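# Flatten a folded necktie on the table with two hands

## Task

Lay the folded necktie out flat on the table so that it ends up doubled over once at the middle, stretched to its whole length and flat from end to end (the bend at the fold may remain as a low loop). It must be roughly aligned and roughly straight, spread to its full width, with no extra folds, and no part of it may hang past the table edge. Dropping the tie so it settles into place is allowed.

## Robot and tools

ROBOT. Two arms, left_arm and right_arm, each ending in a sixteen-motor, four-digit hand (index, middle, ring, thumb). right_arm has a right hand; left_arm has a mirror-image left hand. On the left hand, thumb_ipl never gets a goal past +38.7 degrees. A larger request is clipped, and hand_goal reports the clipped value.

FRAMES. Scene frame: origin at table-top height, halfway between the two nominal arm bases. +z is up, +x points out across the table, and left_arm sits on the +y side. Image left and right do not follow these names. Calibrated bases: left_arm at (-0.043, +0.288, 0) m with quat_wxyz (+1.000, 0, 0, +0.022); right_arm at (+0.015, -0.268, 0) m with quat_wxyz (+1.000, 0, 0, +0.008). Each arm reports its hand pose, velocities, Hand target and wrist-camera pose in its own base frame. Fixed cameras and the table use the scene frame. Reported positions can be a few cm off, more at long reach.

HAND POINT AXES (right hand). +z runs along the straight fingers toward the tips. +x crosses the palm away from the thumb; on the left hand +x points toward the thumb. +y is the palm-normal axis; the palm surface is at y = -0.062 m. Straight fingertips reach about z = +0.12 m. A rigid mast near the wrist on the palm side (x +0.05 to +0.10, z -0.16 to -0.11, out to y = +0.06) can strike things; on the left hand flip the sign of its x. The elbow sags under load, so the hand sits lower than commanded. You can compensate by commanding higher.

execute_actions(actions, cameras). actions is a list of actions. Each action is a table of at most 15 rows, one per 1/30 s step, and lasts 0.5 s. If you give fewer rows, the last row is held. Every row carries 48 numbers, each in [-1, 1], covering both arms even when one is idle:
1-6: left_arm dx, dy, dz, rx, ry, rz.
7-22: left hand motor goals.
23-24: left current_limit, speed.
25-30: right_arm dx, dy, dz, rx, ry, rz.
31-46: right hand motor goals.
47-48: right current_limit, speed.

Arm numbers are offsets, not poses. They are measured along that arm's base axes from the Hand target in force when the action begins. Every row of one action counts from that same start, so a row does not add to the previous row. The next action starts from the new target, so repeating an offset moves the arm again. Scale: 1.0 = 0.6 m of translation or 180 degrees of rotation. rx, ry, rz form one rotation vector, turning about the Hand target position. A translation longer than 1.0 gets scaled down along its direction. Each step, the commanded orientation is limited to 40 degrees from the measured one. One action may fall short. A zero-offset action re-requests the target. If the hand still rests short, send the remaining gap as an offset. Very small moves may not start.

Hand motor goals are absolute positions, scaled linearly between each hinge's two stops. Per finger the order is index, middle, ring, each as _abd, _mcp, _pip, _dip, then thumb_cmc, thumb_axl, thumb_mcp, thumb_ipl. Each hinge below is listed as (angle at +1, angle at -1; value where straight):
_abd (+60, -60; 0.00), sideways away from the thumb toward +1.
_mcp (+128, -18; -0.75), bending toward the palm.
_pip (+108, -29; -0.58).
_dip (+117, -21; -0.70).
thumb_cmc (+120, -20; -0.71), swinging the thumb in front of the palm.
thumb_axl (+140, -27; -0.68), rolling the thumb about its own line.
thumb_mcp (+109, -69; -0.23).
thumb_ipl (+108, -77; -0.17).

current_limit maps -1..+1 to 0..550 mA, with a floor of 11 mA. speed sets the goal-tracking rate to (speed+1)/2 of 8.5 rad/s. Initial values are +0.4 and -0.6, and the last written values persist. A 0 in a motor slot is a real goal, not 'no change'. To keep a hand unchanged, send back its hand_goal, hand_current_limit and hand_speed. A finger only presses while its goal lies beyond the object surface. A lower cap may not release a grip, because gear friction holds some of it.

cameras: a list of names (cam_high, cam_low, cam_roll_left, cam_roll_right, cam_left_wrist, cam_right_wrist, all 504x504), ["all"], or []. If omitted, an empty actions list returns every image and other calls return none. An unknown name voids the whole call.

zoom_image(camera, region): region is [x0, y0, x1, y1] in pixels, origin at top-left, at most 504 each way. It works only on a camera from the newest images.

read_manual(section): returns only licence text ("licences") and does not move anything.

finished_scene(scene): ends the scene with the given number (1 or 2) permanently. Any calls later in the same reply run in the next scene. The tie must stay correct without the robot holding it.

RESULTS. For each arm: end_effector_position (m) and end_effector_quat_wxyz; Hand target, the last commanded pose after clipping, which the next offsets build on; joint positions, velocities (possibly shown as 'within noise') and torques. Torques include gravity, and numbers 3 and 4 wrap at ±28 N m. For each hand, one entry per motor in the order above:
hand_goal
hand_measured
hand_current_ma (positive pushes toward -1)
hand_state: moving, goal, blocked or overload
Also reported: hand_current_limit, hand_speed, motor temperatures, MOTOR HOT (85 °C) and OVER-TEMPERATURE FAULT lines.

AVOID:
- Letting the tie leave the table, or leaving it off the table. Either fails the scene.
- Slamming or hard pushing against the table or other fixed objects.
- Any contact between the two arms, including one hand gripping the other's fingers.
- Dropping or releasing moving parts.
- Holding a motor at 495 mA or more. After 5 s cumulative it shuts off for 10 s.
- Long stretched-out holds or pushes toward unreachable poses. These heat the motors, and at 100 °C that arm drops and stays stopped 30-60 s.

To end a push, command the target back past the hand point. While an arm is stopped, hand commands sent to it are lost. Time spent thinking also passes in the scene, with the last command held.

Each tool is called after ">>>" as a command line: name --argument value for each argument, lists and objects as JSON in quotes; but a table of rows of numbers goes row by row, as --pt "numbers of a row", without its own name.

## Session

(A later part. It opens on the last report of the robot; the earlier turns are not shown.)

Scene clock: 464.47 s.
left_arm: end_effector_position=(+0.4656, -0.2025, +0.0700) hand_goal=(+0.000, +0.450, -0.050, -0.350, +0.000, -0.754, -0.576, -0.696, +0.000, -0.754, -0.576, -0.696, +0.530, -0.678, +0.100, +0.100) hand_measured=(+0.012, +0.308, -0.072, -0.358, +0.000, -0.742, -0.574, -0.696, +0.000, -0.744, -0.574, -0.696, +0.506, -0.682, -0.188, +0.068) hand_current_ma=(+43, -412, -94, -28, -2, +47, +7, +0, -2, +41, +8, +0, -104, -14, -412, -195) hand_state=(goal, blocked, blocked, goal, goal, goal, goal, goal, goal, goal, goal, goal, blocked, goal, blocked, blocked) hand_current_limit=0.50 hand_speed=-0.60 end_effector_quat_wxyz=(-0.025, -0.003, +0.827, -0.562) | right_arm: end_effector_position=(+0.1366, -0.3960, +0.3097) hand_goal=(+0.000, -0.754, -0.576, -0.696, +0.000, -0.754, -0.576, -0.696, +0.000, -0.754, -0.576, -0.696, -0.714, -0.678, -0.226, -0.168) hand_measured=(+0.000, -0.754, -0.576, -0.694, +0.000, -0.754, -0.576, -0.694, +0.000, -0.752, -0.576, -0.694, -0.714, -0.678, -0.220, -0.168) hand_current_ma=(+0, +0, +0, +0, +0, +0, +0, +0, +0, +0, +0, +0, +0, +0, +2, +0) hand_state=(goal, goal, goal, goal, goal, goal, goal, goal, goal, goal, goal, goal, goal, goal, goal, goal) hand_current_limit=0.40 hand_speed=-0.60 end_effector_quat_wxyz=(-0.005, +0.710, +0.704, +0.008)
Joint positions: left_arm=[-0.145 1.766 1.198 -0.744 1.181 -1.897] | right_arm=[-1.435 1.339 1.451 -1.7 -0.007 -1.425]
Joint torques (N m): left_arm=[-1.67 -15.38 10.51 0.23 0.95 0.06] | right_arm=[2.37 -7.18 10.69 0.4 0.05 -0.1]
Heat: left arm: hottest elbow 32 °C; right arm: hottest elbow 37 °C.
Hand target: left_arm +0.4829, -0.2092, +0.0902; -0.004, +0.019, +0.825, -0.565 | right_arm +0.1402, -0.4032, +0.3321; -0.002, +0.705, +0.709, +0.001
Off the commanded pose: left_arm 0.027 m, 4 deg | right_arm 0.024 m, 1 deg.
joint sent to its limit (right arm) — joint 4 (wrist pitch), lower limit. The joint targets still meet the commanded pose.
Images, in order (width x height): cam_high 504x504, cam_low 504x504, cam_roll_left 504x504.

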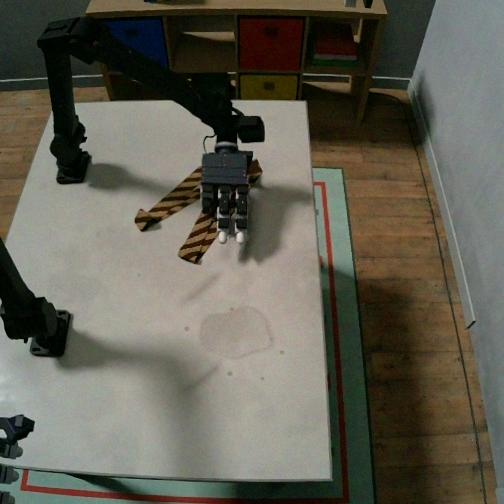

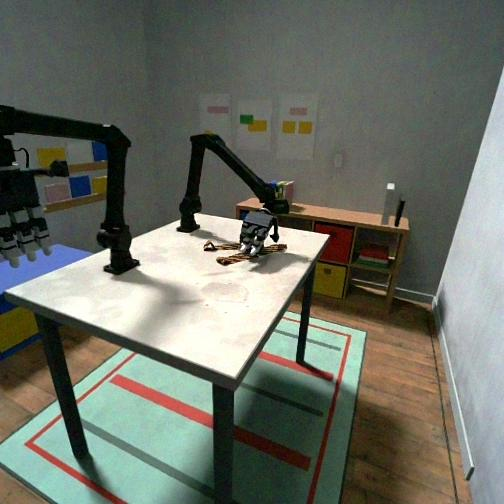

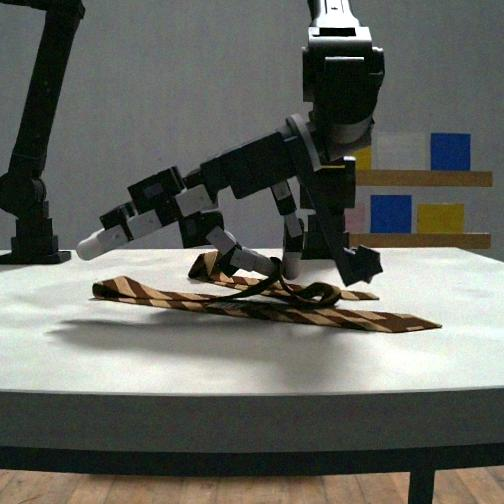

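>>> execute_actions --actions '[[[-0.1,-0.18,0.03,0,0,0,0,0.45,-0.05,-0.35,0,-0.754,-0.576,-0.696,0,-0.754,-0.576,-0.696,0.53,-0.678,0.1,0.1,0.5,-0.6,0,0,0,0,0,0,0,-0.754,-0.576,-0.696,0,-0.754,-0.576,-0.696,0,-0.754,-0.576,-0.696,-0.714,-0.678,-0.226,-0.168,0.4,-0.6]],[[-0.1,-0.18,0.01,0,0,0,0,0.45,-0.05,-0.35,0,-0.754,-0.576,-0.696,0,-0.754,-0.576,-0.696,0.53,-0.678,0.1,0.1,0.5,-0.6,0,0,0,0,0,0,0,-0.754,-0.576,-0.696,0,-0.754,-0.576,-0.696,0,-0.754,-0.576,-0.696,-0.714,-0.678,-0.226,-0.168,0.4,-0.6]],[[-0.1,-0.18,0.01,0,0,0,0,0.45,-0.05,-0.35,0,-0.754,-0.576,-0.696,0,-0.754,-0.576,-0.696,0.53,-0.678,0.1,0.1,0.5,-0.6,0,0,0,0,0,0,0,-0.754,-0.576,-0.696,0,-0.754,-0.576,-0.696,0,-0.754,-0.576,-0.696,-0.714,-0.678,-0.226,-0.168,0.4,-0.6]]]' --cameras '["cam_roll_left","cam_high","cam_roll_right"]'

>>> zoom_image --camera "cam_roll_right" --region '[204, 150, 504, 330]'

>>> zoom_image --camera "cam_high" --region '[100, 140, 280, 320]'

Scene clock: 467.30 s.
left_arm: end_effector_position=(+0.2915, -0.5213, +0.1025) hand_goal=(+0.000, +0.450, -0.050, -0.350, +0.000, -0.754, -0.576, -0.696, +0.000, -0.754, -0.576, -0.696, +0.530, -0.678, +0.100, +0.100) hand_measured=(+0.014, +0.308, -0.072, -0.358, +0.000, -0.740, -0.574, -0.696, +0.000, -0.742, -0.574, -0.696, +0.506, -0.682, -0.186, +0.068) hand_current_ma=(+47, -413, -95, -28, +1, +64, +7, +0, +1, +55, +8, +0, -103, -14, -413, -195) hand_state=(goal, blocked, blocked, goal, goal, goal, goal, goal, goal, goal, goal, goal, blocked, goal, blocked, blocked) hand_current_limit=0.50 hand_speed=-0.60 end_effector_quat_wxyz=(-0.115, +0.275, +0.817, -0.493) | right_arm: end_effector_position=(+0.1366, -0.3960, +0.3097) hand_goal=(+0.000, -0.754, -0.576, -0.696, +0.000, -0.754, -0.576, -0.696, +0.000, -0.754, -0.576, -0.696, -0.714, -0.678, -0.226, -0.168) hand_measured=(+0.000, -0.754, -0.576, -0.694, +0.000, -0.754, -0.576, -0.694, +0.000, -0.752, -0.576, -0.694, -0.714, -0.678, -0.220, -0.168) hand_current_ma=(+0, +0, +0, +0, +0, +0, +0, +0, +0, +0, +0, +0, +0, +0, +2, +0) hand_state=(goal, goal, goal, goal, goal, goal, goal, goal, goal, goal, goal, goal, goal, goal, goal, goal) hand_current_limit=0.40 hand_speed=-0.60 end_effector_quat_wxyz=(-0.005, +0.710, +0.704, +0.008)
Joint positions: left_arm=[-0.878 1.817 1.401 -0.635 0.975 -2.081] | right_arm=[-1.435 1.339 1.451 -1.7 -0.007 -1.425]
Joint torques (N m): left_arm=[-1.2 -16.32 11.63 0.66 0.74 -0.12] | right_arm=[1.79 -6.42 10.56 0.62 -0.02 -0.19]
Heat: left arm: hottest elbow 32 °C; right arm: hottest elbow 37 °C.
Hand target: left_arm +0.3030, -0.5331, +0.1200; -0.004, +0.019, +0.825, -0.565 | right_arm +0.1402, -0.4032, +0.3321; -0.002, +0.705, +0.709, +0.001
Off the commanded pose: left_arm 0.024 m, 33 deg | right_arm 0.024 m, 1 deg.
joint sent to its limit (left arm) — joint 6 (wrist roll), lower limit. The joint targets are off in orientation, not in position.
joint sent to its limit (right arm) — joint 4 (wrist pitch), lower limit. The joint targets still meet the commanded pose.
Images, in order (width x height): cam_high 504x504, cam_roll_left 504x504, cam_roll_right 504x504.

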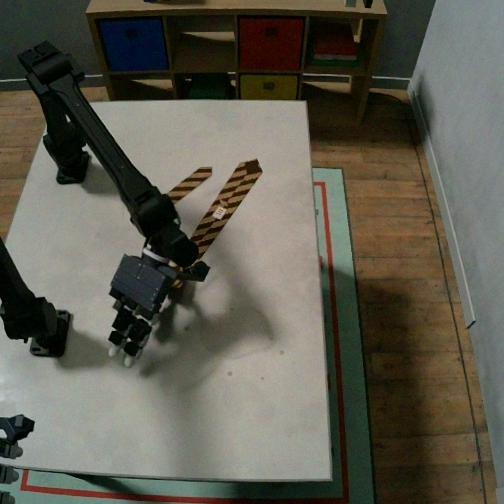

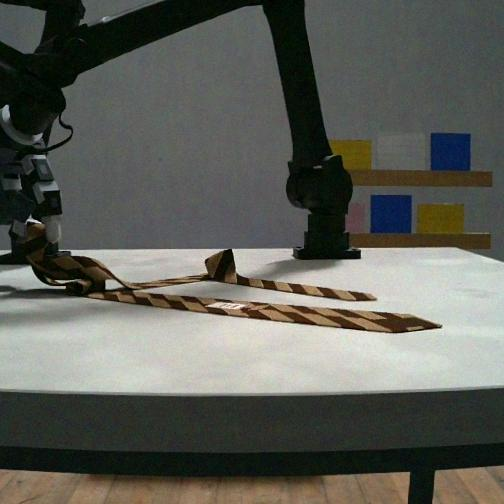

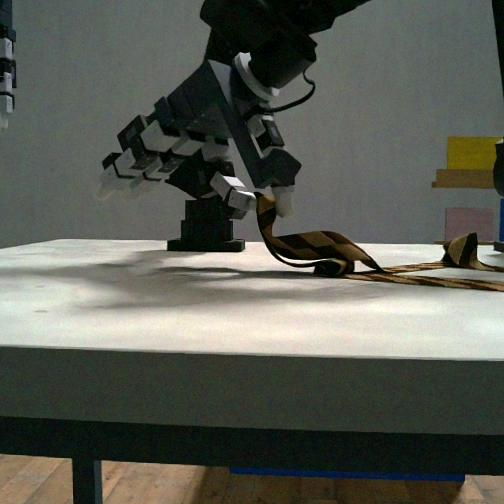

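Scaled by 1.680 from the camera's 504x504 image, which has a finer 720x720 frame.

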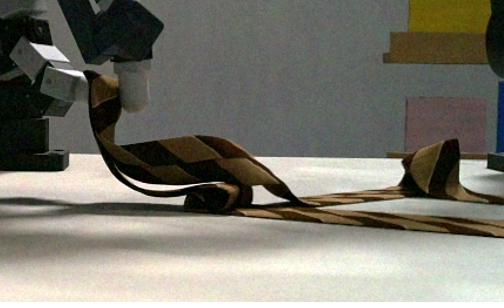

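Scaled by 2.800 from the camera's 504x504 image, which has a finer 720x720 frame.

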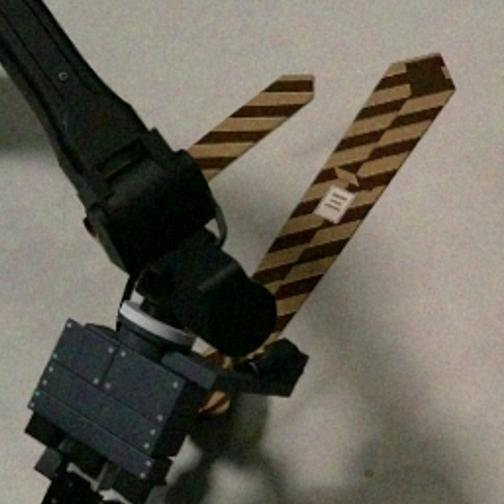

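>>> execute_actions --actions '[[[-0.09,-0.19,-0.01,0,0,0,0,0.45,-0.05,-0.35,0,-0.754,-0.576,-0.696,0,-0.754,-0.576,-0.696,0.53,-0.678,0.1,0.1,0.5,-0.6,0,0,0,0,0,0,0,-0.754,-0.576,-0.696,0,-0.754,-0.576,-0.696,0,-0.754,-0.576,-0.696,-0.714,-0.678,-0.226,-0.168,0.4,-0.6]]]' --cameras '["cam_roll_left","cam_high","cam_roll_right"]'

>>> zoom_image --camera "cam_roll_right" --region '[154, 120, 504, 330]'

>>> zoom_image --camera "cam_high" --region '[70, 160, 270, 360]'

Scene clock: 468.77 s.
left_arm: end_effector_position=(+0.2390, -0.6304, +0.0870) hand_goal=(+0.000, +0.450, -0.050, -0.350, +0.000, -0.754, -0.576, -0.696, +0.000, -0.754, -0.576, -0.696, +0.530, -0.678, +0.100, +0.100) hand_measured=(+0.014, +0.308, -0.072, -0.358, +0.000, -0.740, -0.574, -0.696, +0.000, -0.742, -0.574, -0.696, +0.506, -0.682, -0.186, +0.068) hand_current_ma=(+46, -413, -96, -28, -1, +63, +7, +0, -1, +53, +8, +0, -105, -14, -413, -195) hand_state=(goal, blocked, blocked, goal, goal, goal, goal, goal, goal, goal, goal, goal, blocked, goal, blocked, blocked) hand_current_limit=0.50 hand_speed=-0.60 end_effector_quat_wxyz=(-0.116, +0.351, +0.803, -0.466) | right_arm: end_effector_position=(+0.1366, -0.3960, +0.3097) hand_goal=(+0.000, -0.754, -0.576, -0.696, +0.000, -0.754, -0.576, -0.696, +0.000, -0.754, -0.576, -0.696, -0.714, -0.678, -0.226, -0.168) hand_measured=(+0.000, -0.754, -0.576, -0.694, +0.000, -0.754, -0.576, -0.694, +0.000, -0.752, -0.576, -0.694, -0.714, -0.678, -0.220, -0.168) hand_current_ma=(+0, +0, +0, +0, +0, +0, +0, +0, +0, +0, +0, +0, +0, +0, +2, +0) hand_state=(goal, goal, goal, goal, goal, goal, goal, goal, goal, goal, goal, goal, goal, goal, goal, goal) hand_current_limit=0.40 hand_speed=-0.60 end_effector_quat_wxyz=(-0.005, +0.710, +0.704, +0.008)
Joint positions: left_arm=[-1.067 1.989 1.636 -0.658 0.883 -2.084] | right_arm=[-1.435 1.339 1.451 -1.7 -0.007 -1.425]
Joint torques (N m): left_arm=[-1.08 -19.66 12.52 0.76 0.71 -0.08] | right_arm=[1.67 -6.71 10.54 0.46 0.08 -0.17]
Heat: left arm: hottest elbow 33 °C; right arm: hottest elbow 37 °C.
Hand target: left_arm +0.2490, -0.6471, +0.1141; -0.016, +0.053, +0.827, -0.559 | right_arm +0.1402, -0.4032, +0.3321; -0.002, +0.705, +0.709, +0.001
Off the commanded pose: left_arm 0.033 m, 42 deg; orientation clipped | right_arm 0.024 m, 1 deg.
joint sent to its limit (left arm) — joint 6 (wrist roll), lower limit. The joint targets are off in orientation, not in position.
joint sent to its limit (right arm) — joint 4 (wrist pitch), lower limit. The joint targets still meet the commanded pose.
Images, in order (width x height): cam_high 504x504, cam_roll_left 504x504, cam_roll_right 504x504.

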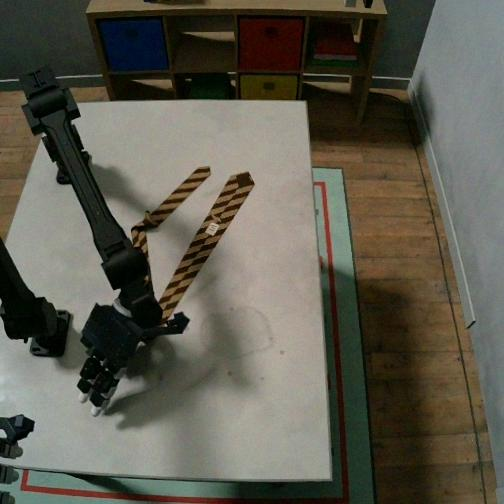

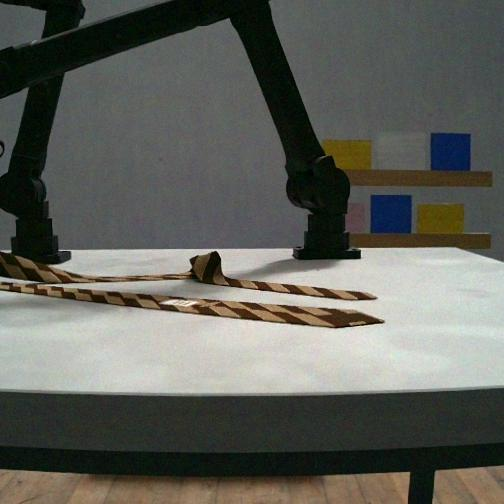

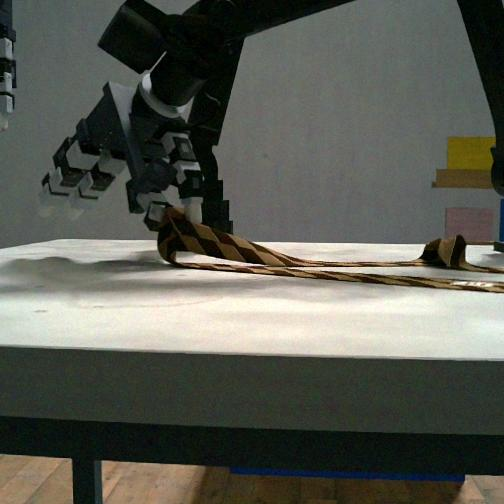

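Scaled by 1.440 from the camera's 504x504 image, which has a finer 720x720 frame.

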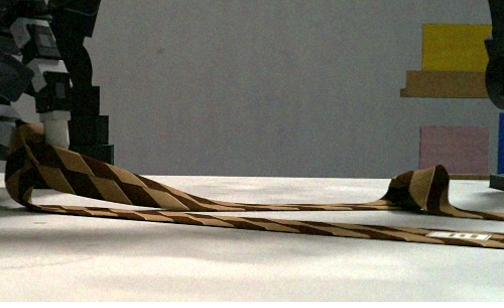

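Scaled by 2.520 from the camera's 504x504 image, which has a finer 720x720 frame.

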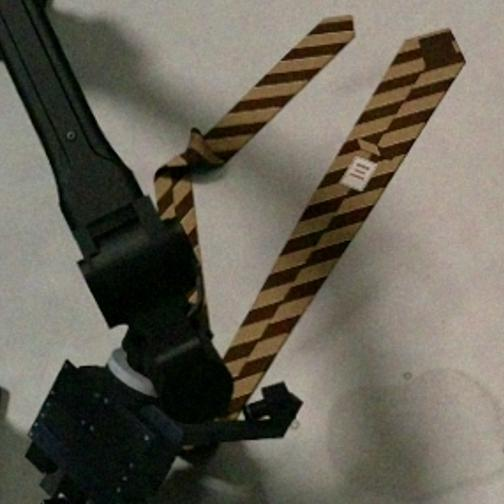

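>>> execute_actions --actions '[[[0,0.0,-0.085,0,0,0,0,0.45,-0.05,-0.35,0,-0.754,-0.576,-0.696,0,-0.754,-0.576,-0.696,0.53,-0.678,0.1,0.1,0.5,-0.6,0,0,0,0,0,0,0,-0.754,-0.576,-0.696,0,-0.754,-0.576,-0.696,0,-0.754,-0.576,-0.696,-0.714,-0.678,-0.226,-0.168,0.4,-0.6]],[[0,0,0,0,0,0,0,0.25,-0.06,-0.35,0,-0.754,-0.576,-0.696,0,-0.754,-0.576,-0.696,0.53,-0.678,-0.45,-0.3,0.4,-0.6,0,0,0,0,0,0,0,-0.754,-0.576,-0.696,0,-0.754,-0.576,-0.696,0,-0.754,-0.576,-0.696,-0.714,-0.678,-0.226,-0.168,0.4,-0.6]],[[0,0,0.02,0,0,0,0,0.1,0.05,-0.33,0,-0.754,-0.576,-0.696,0,-0.754,-0.576,-0.696,0.53,-0.678,-0.45,-0.3,0.4,-0.6,0,0,0,0,0,0,0,-0.754,-0.576,-0.696,0,-0.754,-0.576,-0.696,0,-0.754,-0.576,-0.696,-0.714,-0.678,-0.226,-0.168,0.4,-0.6]],[[0,0,0.12,0,0,0,0,-0.137,0.226,-0.261,0,-0.754,-0.576,-0.696,0,-0.754,-0.576,-0.696,0.53,-0.678,-0.45,-0.3,0.4,-0.6,0,0,0,0,0,0,0,-0.754,-0.576,-0.696,0,-0.754,-0.576,-0.696,0,-0.754,-0.576,-0.696,-0.714,-0.678,-0.226,-0.168,0.4,-0.6]],[[-0.03,0.15,0.15,0,0,0,0,-0.137,0.226,-0.261,0,-0.754,-0.576,-0.696,0,-0.754,-0.576,-0.696,0.53,-0.678,-0.2,-0.1,0.4,-0.6,0,0,0,0,0,0,0,-0.754,-0.576,-0.696,0,-0.754,-0.576,-0.696,0,-0.754,-0.576,-0.696,-0.714,-0.678,-0.226,-0.168,0.4,-0.6]],[[0.05,0.2,0.05,0,0,0,0,-0.137,0.226,-0.261,0,-0.754,-0.576,-0.696,0,-0.754,-0.576,-0.696,0.53,-0.678,-0.2,-0.1,0.4,-0.6,0,0,0,0,0,0,0,-0.754,-0.576,-0.696,0,-0.754,-0.576,-0.696,0,-0.754,-0.576,-0.696,-0.714,-0.678,-0.226,-0.168,0.4,-0.6]],[[0.05,0.2,0.0,0,0,0,0,-0.137,0.226,-0.261,0,-0.754,-0.576,-0.696,0,-0.754,-0.576,-0.696,0.53,-0.678,-0.2,-0.1,0.4,-0.6,0,0,0,0,0,0,0,-0.754,-0.576,-0.696,0,-0.754,-0.576,-0.696,0,-0.754,-0.576,-0.696,-0.714,-0.678,-0.226,-0.168,0.4,-0.6]]]' --cameras '["cam_roll_left","cam_high","cam_roll_right"]'

>>> zoom_image --camera "cam_high" --region '[90, 150, 280, 340]'

>>> zoom_image --camera "cam_roll_right" --region '[154, 120, 504, 330]'

Scene clock: 473.97 s.
left_arm: end_effector_position=(+0.2888, -0.3097, +0.2587) hand_goal=(+0.000, -0.138, +0.226, -0.262, +0.000, -0.754, -0.576, -0.696, +0.000, -0.754, -0.576, -0.696, +0.530, -0.678, -0.200, -0.100) hand_measured=(+0.002, -0.136, +0.222, -0.264, +0.002, -0.742, -0.574, -0.696, +0.002, -0.744, -0.574, -0.696, +0.532, -0.680, -0.198, -0.100) hand_current_ma=(+5, +9, -15, -11, +4, +47, +6, +0, +5, +41, +6, +0, +4, -7, +10, -3) hand_state=(goal, goal, goal, goal, goal, goal, goal, goal, goal, goal, goal, goal, goal, goal, goal, goal) hand_current_limit=0.40 hand_speed=-0.60 end_effector_quat_wxyz=(-0.066, +0.130, +0.829, -0.541) | right_arm: end_effector_position=(+0.1366, -0.3960, +0.3097) hand_goal=(+0.000, -0.754, -0.576, -0.696, +0.000, -0.754, -0.576, -0.696, +0.000, -0.754, -0.576, -0.696, -0.714, -0.678, -0.226, -0.168) hand_measured=(+0.000, -0.754, -0.576, -0.694, +0.000, -0.754, -0.576, -0.694, +0.000, -0.752, -0.576, -0.694, -0.714, -0.678, -0.220, -0.168) hand_current_ma=(+0, +0, +0, +0, +0, +0, +0, +0, +0, +0, +0, +0, +0, +0, +2, +0) hand_state=(goal, goal, goal, goal, goal, goal, goal, goal, goal, goal, goal, goal, goal, goal, goal, goal) hand_current_limit=0.40 hand_speed=-0.60 end_effector_quat_wxyz=(-0.005, +0.710, +0.704, +0.008)
Joint positions: left_arm=[-0.52 1.282 1.177 -0.971 1.09 -2.084] | right_arm=[-1.435 1.339 1.451 -1.7 -0.007 -1.425]
Joint torques (N m): left_arm=[-1.73 -8.76 10.54 0.88 0.88 -0.09] | right_arm=[1.9 -7.94 10.8 0.54 0 -0.12]
Heat: left arm: hottest elbow 33 °C; right arm: hottest elbow 37 °C.
Hand target: left_arm +0.2908, -0.3171, +0.2671; -0.016, +0.053, +0.827, -0.559 | right_arm +0.1402, -0.4032, +0.3321; -0.002, +0.705, +0.709, +0.001
Off the commanded pose: left_arm 0.011 m, 11 deg | right_arm 0.024 m, 1 deg.
joint sent to its limit (left arm) — joint 6 (wrist roll), lower limit. The joint targets are off in orientation, not in position.
joint sent to its limit (right arm) — joint 4 (wrist pitch), lower limit. The joint targets still meet the commanded pose.
Images, in order (width x height): cam_high 504x504, cam_roll_left 504x504, cam_roll_right 504x504.

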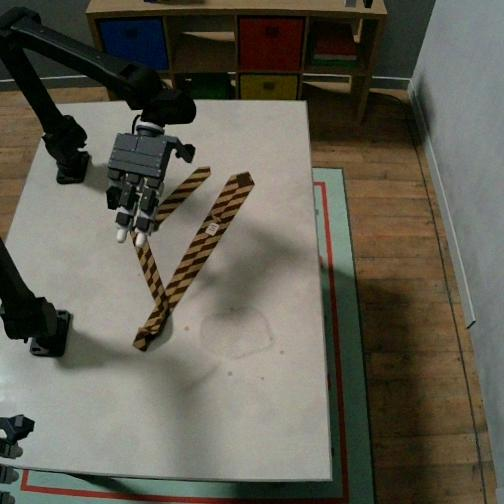

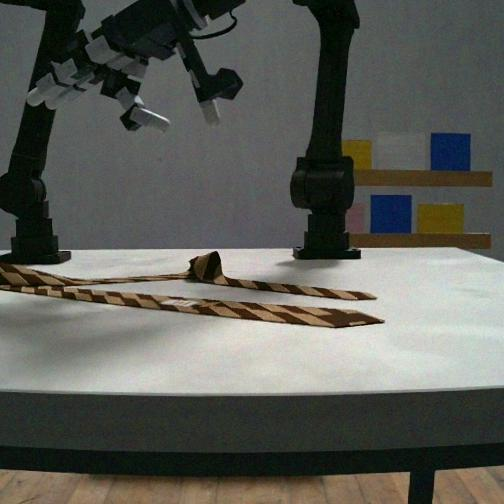

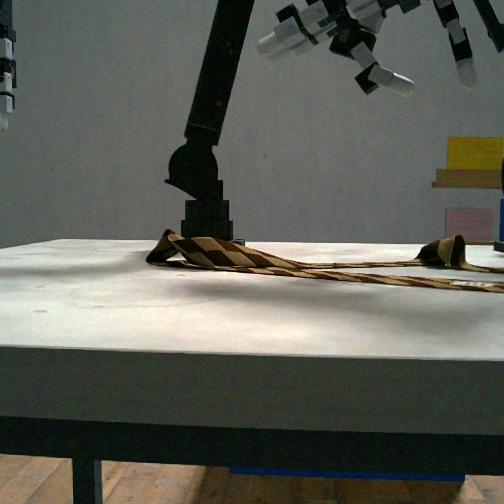

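Scaled by 2.653 from the camera's 504x504 image, which has a finer 720x720 frame.

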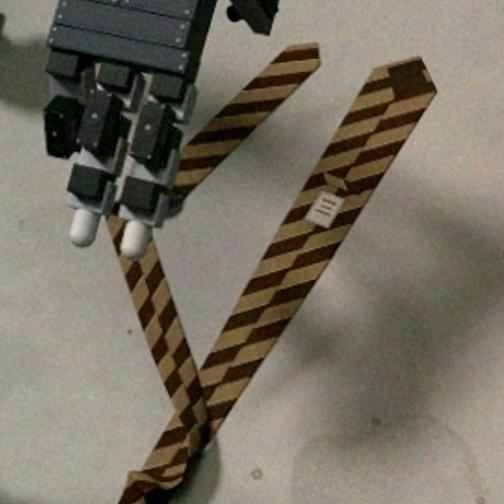

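Scaled by 1.440 from the camera's 504x504 image, which has a finer 720x720 frame.

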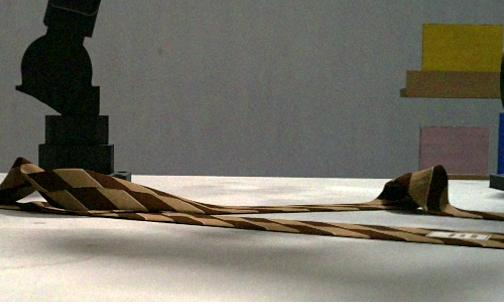

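>>> execute_actions --actions '[[[0.1,0.17,-0.05,0,0,0,0,-0.137,0.226,-0.261,0,-0.754,-0.576,-0.696,0,-0.754,-0.576,-0.696,0.53,-0.678,-0.2,-0.1,0.4,-0.6,0,0,0,0,0,0,0,-0.754,-0.576,-0.696,0,-0.754,-0.576,-0.696,0,-0.754,-0.576,-0.696,-0.714,-0.678,-0.226,-0.168,0.4,-0.6]],[[0.085,0.157,-0.12,0,0,0,0,-0.137,0.226,-0.261,0,-0.754,-0.576,-0.696,0,-0.754,-0.576,-0.696,0.53,-0.678,-0.2,-0.1,0.4,-0.6,0,0,0,0,0,0,0,-0.754,-0.576,-0.696,0,-0.754,-0.576,-0.696,0,-0.754,-0.576,-0.696,-0.714,-0.678,-0.226,-0.168,0.4,-0.6]],[[0,0,-0.16,0,0,0,0,-0.137,0.226,-0.261,0,-0.754,-0.576,-0.696,0,-0.754,-0.576,-0.696,0.53,-0.678,-0.2,-0.1,0.4,-0.6,0,0,0,0,0,0,0,-0.754,-0.576,-0.696,0,-0.754,-0.576,-0.696,0,-0.754,-0.576,-0.696,-0.714,-0.678,-0.226,-0.168,0.4,-0.6]]]' --cameras '["cam_roll_left","cam_high","cam_left_wrist"]'

>>> zoom_image --camera "cam_high" --region '[130, 130, 260, 260]'

>>> zoom_image --camera "cam_roll_left" --region '[154, 180, 404, 350]'

>>> zoom_image --camera "cam_left_wrist" --region '[0, 0, 200, 200]'

Scene clock: 476.93 s.
left_arm: end_effector_position=(+0.3929, -0.1172, +0.0605) hand_goal=(+0.000, -0.138, +0.226, -0.262, +0.000, -0.754, -0.576, -0.696, +0.000, -0.754, -0.576, -0.696, +0.530, -0.678, -0.200, -0.100) hand_measured=(+0.000, -0.136, +0.222, -0.264, +0.000, -0.744, -0.574, -0.696, +0.000, -0.746, -0.574, -0.696, +0.530, -0.680, -0.198, -0.100) hand_current_ma=(+2, +10, -12, -10, +0, +43, +5, +0, +0, +38, +6, +0, +3, -7, +7, -2) hand_state=(goal, goal, goal, goal, goal, goal, goal, goal, goal, goal, goal, goal, goal, goal, goal, goal) hand_current_limit=0.40 hand_speed=-0.60 end_effector_quat_wxyz=(-0.032, +0.035, +0.828, -0.559) | right_arm: end_effector_position=(+0.1366, -0.3960, +0.3097) hand_goal=(+0.000, -0.754, -0.576, -0.696, +0.000, -0.754, -0.576, -0.696, +0.000, -0.754, -0.576, -0.696, -0.714, -0.678, -0.226, -0.168) hand_measured=(+0.000, -0.754, -0.576, -0.694, +0.000, -0.754, -0.576, -0.694, +0.000, -0.752, -0.576, -0.694, -0.714, -0.678, -0.220, -0.168) hand_current_ma=(+0, +0, +0, +0, +0, +0, +0, +0, +0, +0, +0, +0, +0, +0, +2, +0) hand_state=(goal, goal, goal, goal, goal, goal, goal, goal, goal, goal, goal, goal, goal, goal, goal, goal) hand_current_limit=0.40 hand_speed=-0.60 end_effector_quat_wxyz=(-0.005, +0.710, +0.704, +0.008)
Joint positions: left_arm=[0.023 1.706 1.086 -1.244 1.171 -1.269] | right_arm=[-1.435 1.339 1.451 -1.7 -0.007 -1.425]
Joint torques (N m): left_arm=[-1.73 -13.27 7.15 0.05 0.99 0.06] | right_arm=[1.38 -7 10.47 0.38 0.03 -0.12]
Heat: left arm: hottest elbow 33 °C; right arm: hottest elbow 37 °C.
Hand target: left_arm +0.4018, -0.1209, +0.0691; -0.016, +0.053, +0.827, -0.559 | right_arm +0.1402, -0.4032, +0.3321; -0.002, +0.705, +0.709, +0.001
Off the commanded pose: left_arm 0.013 m, 3 deg | right_arm 0.024 m, 1 deg.
joint sent to its limit (right arm) — joint 4 (wrist pitch), lower limit. The joint targets still meet the commanded pose.
Images, in order (width x height): cam_high 504x504, cam_roll_left 504x504, cam_left_wrist 504x504.

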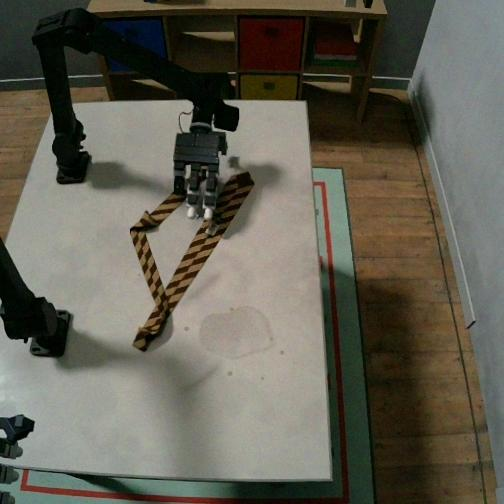

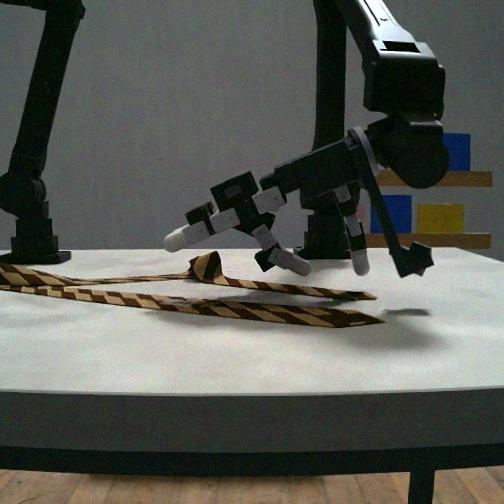

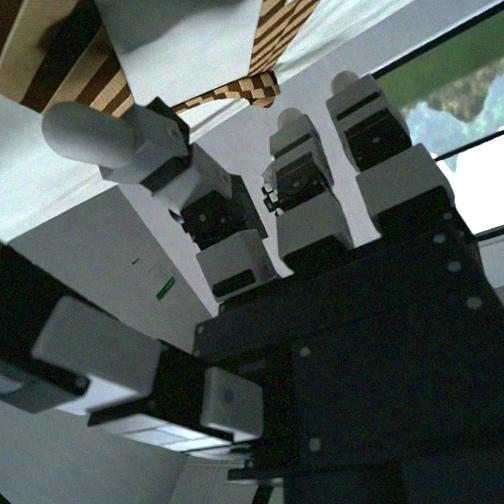

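Scaled by 3.877 from the camera's 504x504 image, which has a finer 720x720 frame.

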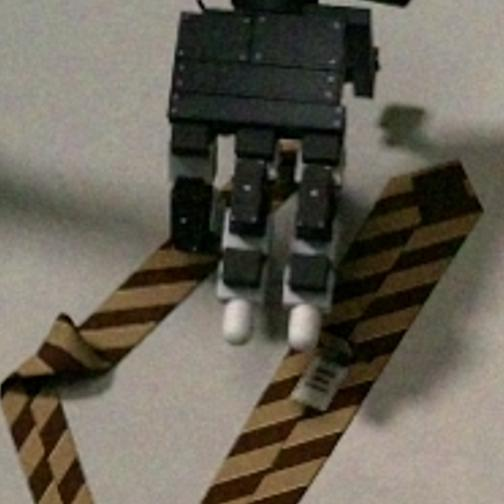

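Scaled by 2.016 from the camera's 504x504 image, which has a finer 720x720 frame.

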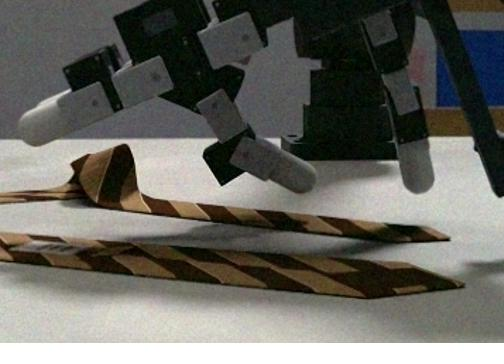

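Scaled by 2.520 from the camera's 504x504 image, which has a finer 720x720 frame.

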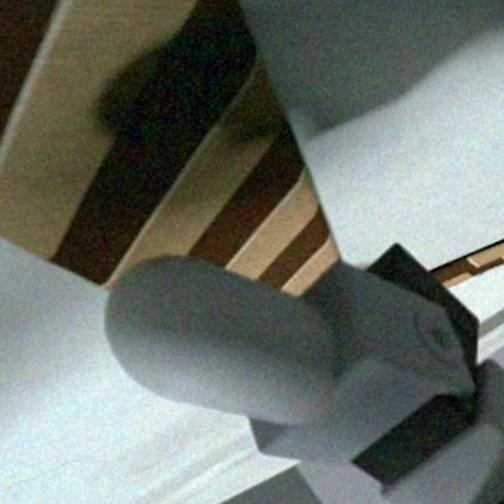

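>>> execute_actions --actions '[[[0.017,-0.033,-0.027,0,0,0,0,-0.137,0.226,-0.261,0,-0.754,-0.576,-0.696,0,-0.754,-0.576,-0.696,0.53,-0.678,-0.2,-0.1,0.4,-0.6,0,0,0,0,0,0,0,-0.754,-0.576,-0.696,0,-0.754,-0.576,-0.696,0,-0.754,-0.576,-0.696,-0.714,-0.678,-0.226,-0.168,0.4,-0.6]]]' --cameras '["cam_roll_left","cam_high","cam_left_wrist"]'

>>> zoom_image --camera "cam_high" --region '[130, 130, 260, 260]'

>>> zoom_image --camera "cam_roll_left" --region '[154, 180, 404, 350]'

>>> zoom_image --camera "cam_left_wrist" --region '[0, 0, 200, 200]'

Scene clock: 478.43 s.
left_arm: end_effector_position=(+0.4081, -0.1385, +0.0512) hand_goal=(+0.000, -0.138, +0.226, -0.262, +0.000, -0.754, -0.576, -0.696, +0.000, -0.754, -0.576, -0.696, +0.530, -0.678, -0.200, -0.100) hand_measured=(+0.000, -0.136, +0.222, -0.264, +0.000, -0.744, -0.574, -0.696, +0.000, -0.746, -0.574, -0.696, +0.530, -0.680, -0.198, -0.100) hand_current_ma=(+1, +11, -12, -10, +0, +44, +5, +0, +0, +38, +6, +0, +2, -7, +7, -2) hand_state=(goal, goal, goal, goal, goal, goal, goal, goal, goal, goal, goal, goal, goal, goal, goal, goal) hand_current_limit=0.40 hand_speed=-0.60 end_effector_quat_wxyz=(-0.017, +0.052, +0.827, -0.559) | right_arm: end_effector_position=(+0.1366, -0.3960, +0.3097) hand_goal=(+0.000, -0.754, -0.576, -0.696, +0.000, -0.754, -0.576, -0.696, +0.000, -0.754, -0.576, -0.696, -0.714, -0.678, -0.226, -0.168) hand_measured=(+0.000, -0.754, -0.576, -0.694, +0.000, -0.754, -0.576, -0.694, +0.000, -0.752, -0.576, -0.694, -0.714, -0.678, -0.220, -0.168) hand_current_ma=(+0, +0, +0, +0, +0, +0, +0, +0, +0, +0, +0, +0, +0, +0, +2, +0) hand_state=(goal, goal, goal, goal, goal, goal, goal, goal, goal, goal, goal, goal, goal, goal, goal, goal) hand_current_limit=0.40 hand_speed=-0.60 end_effector_quat_wxyz=(-0.005, +0.710, +0.704, +0.008)
Joint positions: left_arm=[-0.026 1.72 1.085 -1.104 1.182 -1.358] | right_arm=[-1.435 1.339 1.451 -1.7 -0.007 -1.425]
Joint torques (N m): left_arm=[-1.49 -12.57 6.91 0.24 0.92 -0.13] | right_arm=[1.26 -7.41 10.56 0.38 -0.03 -0.14]
Heat: left arm: hottest elbow 33 °C; right arm: hottest elbow 37 °C.
Hand target: left_arm +0.4121, -0.1406, +0.0529; -0.016, +0.053, +0.827, -0.559 | right_arm +0.1402, -0.4032, +0.3321; -0.002, +0.705, +0.709, +0.001
Off the commanded pose: left_arm 0.005 m, 0 deg | right_arm 0.024 m, 1 deg.
joint sent to its limit (right arm) — joint 4 (wrist pitch), lower limit. The joint targets still meet the commanded pose.
Images, in order (width x height): cam_high 504x504, cam_roll_left 504x504, cam_left_wrist 504x504.

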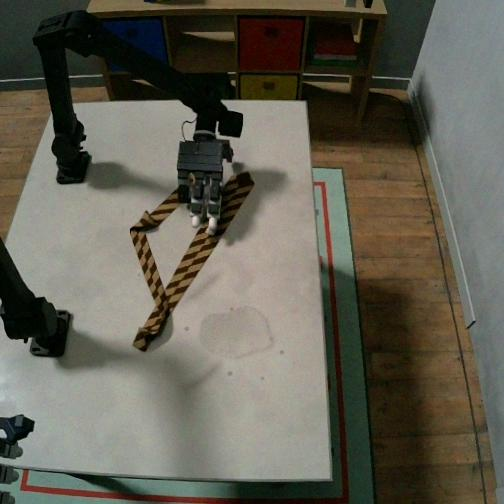

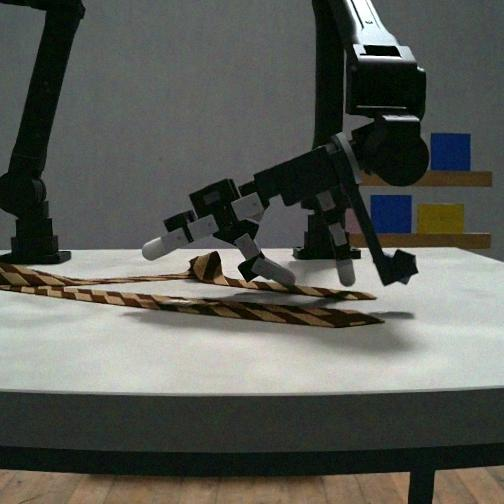

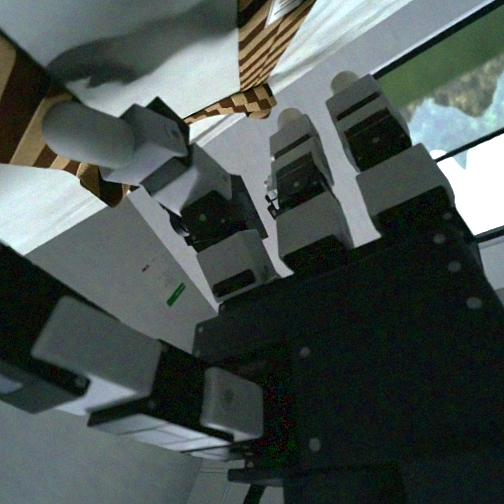

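Scaled by 3.877 from the camera's 504x504 image, which has a finer 720x720 frame.

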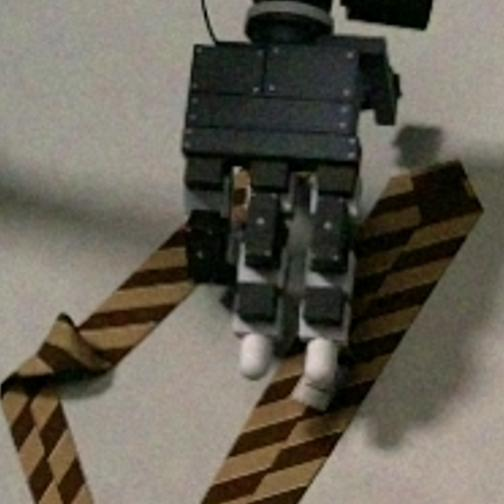

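Scaled by 2.016 from the camera's 504x504 image, which has a finer 720x720 frame.

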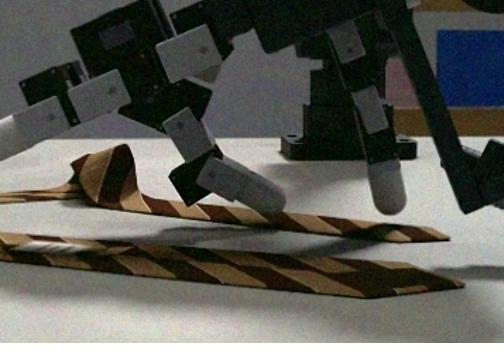

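Scaled by 2.520 from the camera's 504x504 image, which has a finer 720x720 frame.

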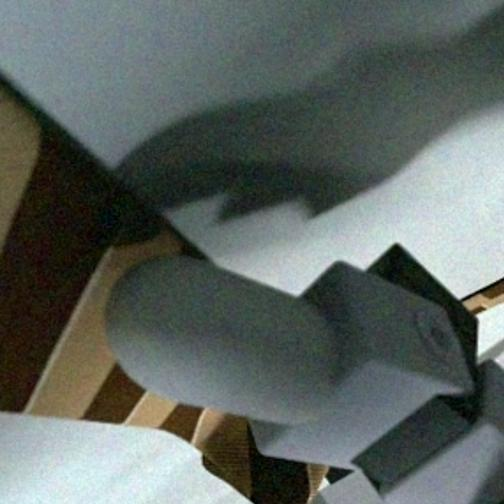

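>>> execute_actions --actions '[[[-0.015,0,-0.012,0,0,0,0,-0.137,0.226,-0.261,0,-0.754,-0.576,-0.696,0,-0.754,-0.576,-0.696,0.53,-0.678,-0.2,-0.1,0.4,-0.6,0,0,0,0,0,0,0,-0.754,-0.576,-0.696,0,-0.754,-0.576,-0.696,0,-0.754,-0.576,-0.696,-0.714,-0.678,-0.226,-0.168,0.4,-0.6]],[[0,0,-0.008,0,0,0,0,0,0.12,-0.3,0,-0.754,-0.576,-0.696,0,-0.754,-0.576,-0.696,0.53,-0.678,0.05,0.05,0.4,-0.6,0,0,0,0,0,0,0,-0.754,-0.576,-0.696,0,-0.754,-0.576,-0.696,0,-0.754,-0.576,-0.696,-0.714,-0.678,-0.226,-0.168,0.4,-0.6]],[[0,0,-0.016,0,0,0,0,0.25,-0.06,-0.38,0,-0.754,-0.576,-0.696,0,-0.754,-0.576,-0.696,0.53,-0.678,0.1,0.1,0.4,-0.6,0,0,0,0,0,0,0,-0.754,-0.576,-0.696,0,-0.754,-0.576,-0.696,0,-0.754,-0.576,-0.696,-0.714,-0.678,-0.226,-0.168,0.4,-0.6]],[[0,0,0,0,0,0,0,0.45,-0.05,-0.35,0,-0.754,-0.576,-0.696,0,-0.754,-0.576,-0.696,0.53,-0.678,0.1,0.1,0.5,-0.6,0,0,0,0,0,0,0,-0.754,-0.576,-0.696,0,-0.754,-0.576,-0.696,0,-0.754,-0.576,-0.696,-0.714,-0.678,-0.226,-0.168,0.4,-0.6]],[[0,0,0.09,0,0,0,0,0.45,-0.05,-0.35,0,-0.754,-0.576,-0.696,0,-0.754,-0.576,-0.696,0.53,-0.678,0.1,0.1,0.5,-0.6,0,0,0,0,0,0,0,-0.754,-0.576,-0.696,0,-0.754,-0.576,-0.696,0,-0.754,-0.576,-0.696,-0.714,-0.678,-0.226,-0.168,0.4,-0.6]]]' --cameras '["cam_roll_left","cam_high"]'

>>> zoom_image --camera "cam_roll_left" --region '[154, 180, 404, 350]'

Scene clock: 481.93 s.
left_arm: end_effector_position=(+0.3884, -0.1376, +0.0740) hand_goal=(+0.000, +0.450, -0.050, -0.350, +0.000, -0.754, -0.576, -0.696, +0.000, -0.754, -0.576, -0.696, +0.530, -0.678, +0.100, +0.100) hand_measured=(+0.008, +0.122, -0.086, -0.362, +0.000, -0.744, -0.574, -0.696, +0.000, -0.744, -0.574, -0.696, +0.520, -0.682, -0.010, +0.080) hand_current_ma=(+25, -412, -161, -52, +0, +44, +5, +0, +0, +39, +6, +0, -37, -20, -413, -115) hand_state=(goal, blocked, blocked, goal, goal, goal, goal, goal, goal, goal, goal, goal, goal, goal, blocked, blocked) hand_current_limit=0.50 hand_speed=-0.60 end_effector_quat_wxyz=(-0.030, +0.037, +0.828, -0.559) | right_arm: end_effector_position=(+0.1366, -0.3960, +0.3097) hand_goal=(+0.000, -0.754, -0.576, -0.696, +0.000, -0.754, -0.576, -0.696, +0.000, -0.754, -0.576, -0.696, -0.714, -0.678, -0.226, -0.168) hand_measured=(+0.000, -0.754, -0.576, -0.694, +0.000, -0.754, -0.576, -0.694, +0.000, -0.752, -0.576, -0.694, -0.714, -0.678, -0.220, -0.168) hand_current_ma=(+0, +0, +0, +0, +0, +0, +0, +0, +0, +0, +0, +0, +0, +0, +2, +0) hand_state=(goal, goal, goal, goal, goal, goal, goal, goal, goal, goal, goal, goal, goal, goal, goal, goal) hand_current_limit=0.40 hand_speed=-0.60 end_effector_quat_wxyz=(-0.005, +0.710, +0.704, +0.008)
Joint positions: left_arm=[-0.025 1.652 1.063 -1.16 1.182 -1.387] | right_arm=[-1.435 1.339 1.451 -1.7 -0.007 -1.425]
Joint torques (N m): left_arm=[-1.61 -11.87 9.32 -0.36 0.95 0.07] | right_arm=[2.32 -6.59 10.61 0.51 0.06 -0.14]
Heat: left arm: hottest elbow 33 °C; right arm: hottest elbow 37 °C.
Hand target: left_arm +0.4029, -0.1407, +0.0852; -0.016, +0.053, +0.827, -0.559 | right_arm +0.1402, -0.4032, +0.3321; -0.002, +0.705, +0.709, +0.001
Off the commanded pose: left_arm 0.019 m, 2 deg | right_arm 0.024 m, 1 deg.
joint sent to its limit (right arm) — joint 4 (wrist pitch), lower limit. The joint targets still meet the commanded pose.
Images, in order (width x height): cam_high 504x504, cam_roll_left 504x504.

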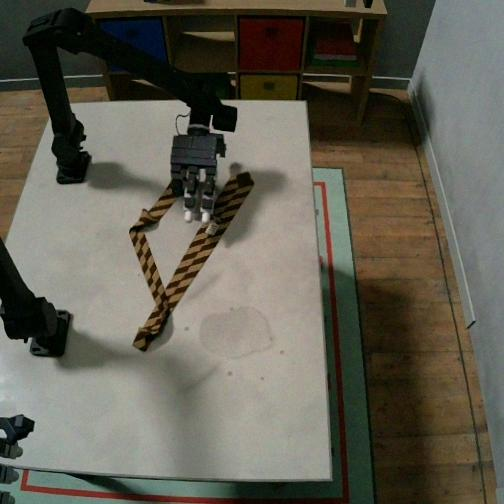

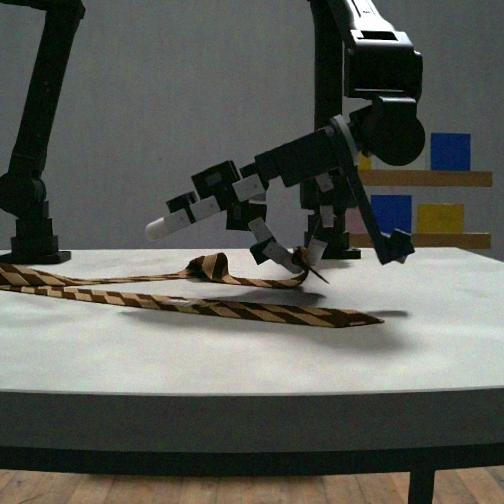

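Scaled by 2.016 from the camera's 504x504 image, which has a finer 720x720 frame.

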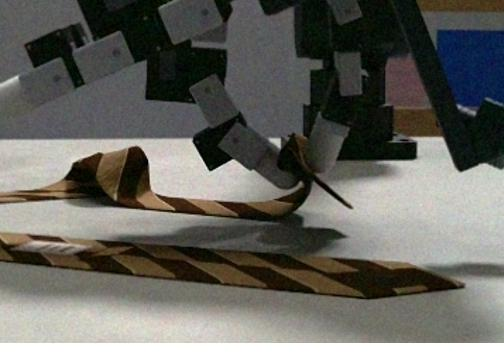

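>>> execute_actions --actions '[[[0.03,0.04,0.12,0,0,0,0,0.45,-0.05,-0.35,0,-0.754,-0.576,-0.696,0,-0.754,-0.576,-0.696,0.53,-0.678,0.1,0.1,0.5,-0.6,0,0,0,0,0,0,0,-0.754,-0.576,-0.696,0,-0.754,-0.576,-0.696,0,-0.754,-0.576,-0.696,-0.714,-0.678,-0.226,-0.168,0.4,-0.6]],[[0.04,0.04,0.12,0,0,0,0,0.45,-0.05,-0.35,0,-0.754,-0.576,-0.696,0,-0.754,-0.576,-0.696,0.53,-0.678,0.1,0.1,0.5,-0.6,0,0,0,0,0,0,0,-0.754,-0.576,-0.696,0,-0.754,-0.576,-0.696,0,-0.754,-0.576,-0.696,-0.714,-0.678,-0.226,-0.168,0.4,-0.6]],[[0.04,0.04,0.12,0,0,0,0,0.45,-0.05,-0.35,0,-0.754,-0.576,-0.696,0,-0.754,-0.576,-0.696,0.53,-0.678,0.1,0.1,0.5,-0.6,0,0,0,0,0,0,0,-0.754,-0.576,-0.696,0,-0.754,-0.576,-0.696,0,-0.754,-0.576,-0.696,-0.714,-0.678,-0.226,-0.168,0.4,-0.6]]]' --cameras '["cam_roll_left","cam_high","cam_low","cam_roll_right"]'

>>> zoom_image --camera "cam_roll_left" --region '[0, 100, 350, 350]'

>>> zoom_image --camera "cam_high" --region '[110, 80, 290, 360]'

Scene clock: 484.30 s.
left_arm: end_effector_position=(+0.4622, -0.0728, +0.2889) hand_goal=(+0.000, +0.450, -0.050, -0.350, +0.000, -0.754, -0.576, -0.696, +0.000, -0.754, -0.576, -0.696, +0.530, -0.678, +0.100, +0.100) hand_measured=(+0.008, +0.122, -0.090, -0.364, +0.000, -0.740, -0.574, -0.696, +0.000, -0.742, -0.574, -0.696, +0.522, -0.682, -0.006, +0.080) hand_current_ma=(+25, -413, -171, -56, +2, +61, +5, +0, +2, +53, +6, +0, -36, -21, -413, -115) hand_state=(goal, blocked, blocked, goal, goal, goal, goal, goal, goal, goal, goal, goal, goal, goal, blocked, blocked) hand_current_limit=0.50 hand_speed=-0.60 end_effector_quat_wxyz=(+0.040, +0.013, +0.842, -0.538) | right_arm: end_effector_position=(+0.1366, -0.3960, +0.3097) hand_goal=(+0.000, -0.754, -0.576, -0.696, +0.000, -0.754, -0.576, -0.696, +0.000, -0.754, -0.576, -0.696, -0.714, -0.678, -0.226, -0.168) hand_measured=(+0.000, -0.754, -0.576, -0.694, +0.000, -0.754, -0.576, -0.694, +0.000, -0.752, -0.576, -0.694, -0.714, -0.678, -0.220, -0.168) hand_current_ma=(+0, +0, +0, +0, +0, +0, +0, +0, +0, +0, +0, +0, +0, +0, +2, +0) hand_state=(goal, goal, goal, goal, goal, goal, goal, goal, goal, goal, goal, goal, goal, goal, goal, goal) hand_current_limit=0.40 hand_speed=-0.60 end_effector_quat_wxyz=(-0.005, +0.710, +0.704, +0.008)
Joint positions: left_arm=[0.106 1.594 1.61 -1.69 1.137 -1.368] | right_arm=[-1.435 1.339 1.451 -1.7 -0.007 -1.425]
Joint torques (N m): left_arm=[-0.56 -12.86 10.84 -0.16 0.96 -0.15] | right_arm=[1.9 -7.94 10.63 0.5 0.03 -0.16]
Heat: left arm: hottest elbow 33 °C; right arm: hottest elbow 37 °C.
Hand target: left_arm +0.4690, -0.0686, +0.3012; -0.016, +0.053, +0.827, -0.559 | right_arm +0.1402, -0.4032, +0.3321; -0.002, +0.705, +0.709, +0.001
Off the commanded pose: left_arm 0.015 m, 8 deg | right_arm 0.024 m, 1 deg.
joint sent to its limit (left arm) — joint 4 (wrist pitch), lower limit. The joint targets are off in orientation, not in position.
joint sent to its limit (right arm) — joint 4 (wrist pitch), lower limit. The joint targets still meet the commanded pose.
Images, in order (width x height): cam_high 504x504, cam_low 504x504, cam_roll_left 504x504, cam_roll_right 504x504.

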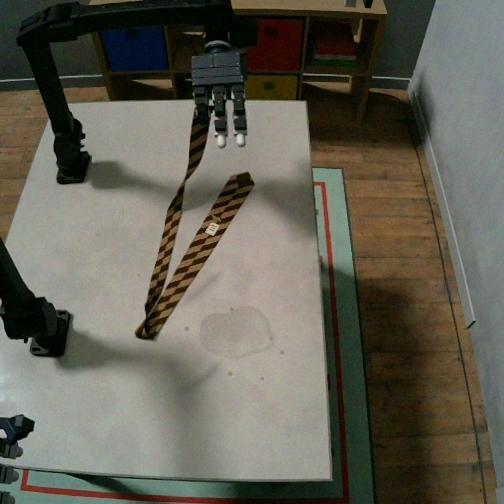

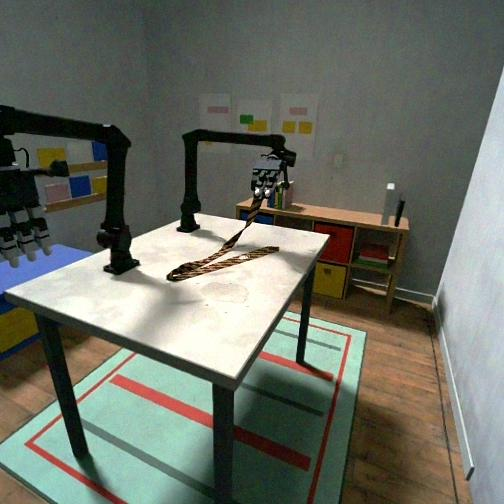

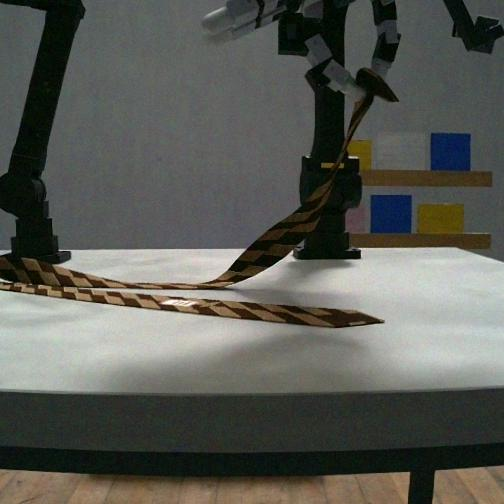

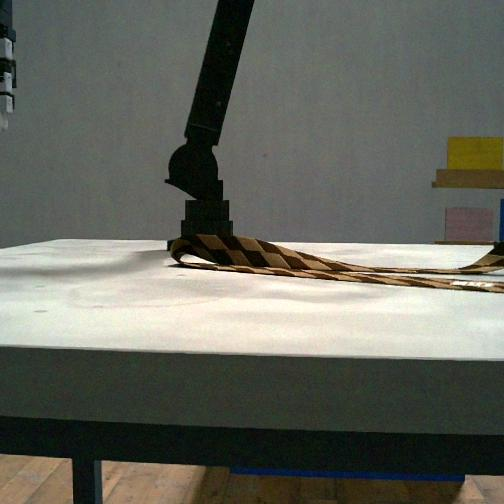

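Scaled by 1.440 from the camera's 504x504 image, which has a finer 720x720 frame.

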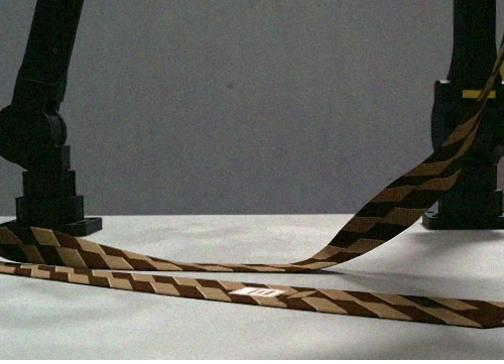

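Scaled by 1.800 from the camera's 504x504 image, which has a finer 720x720 frame.

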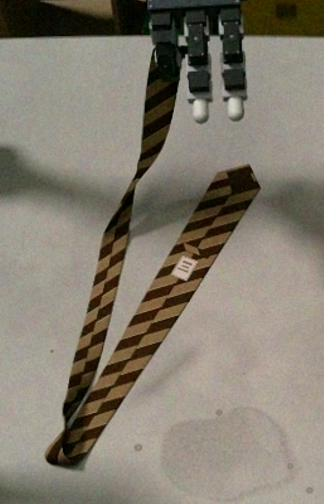

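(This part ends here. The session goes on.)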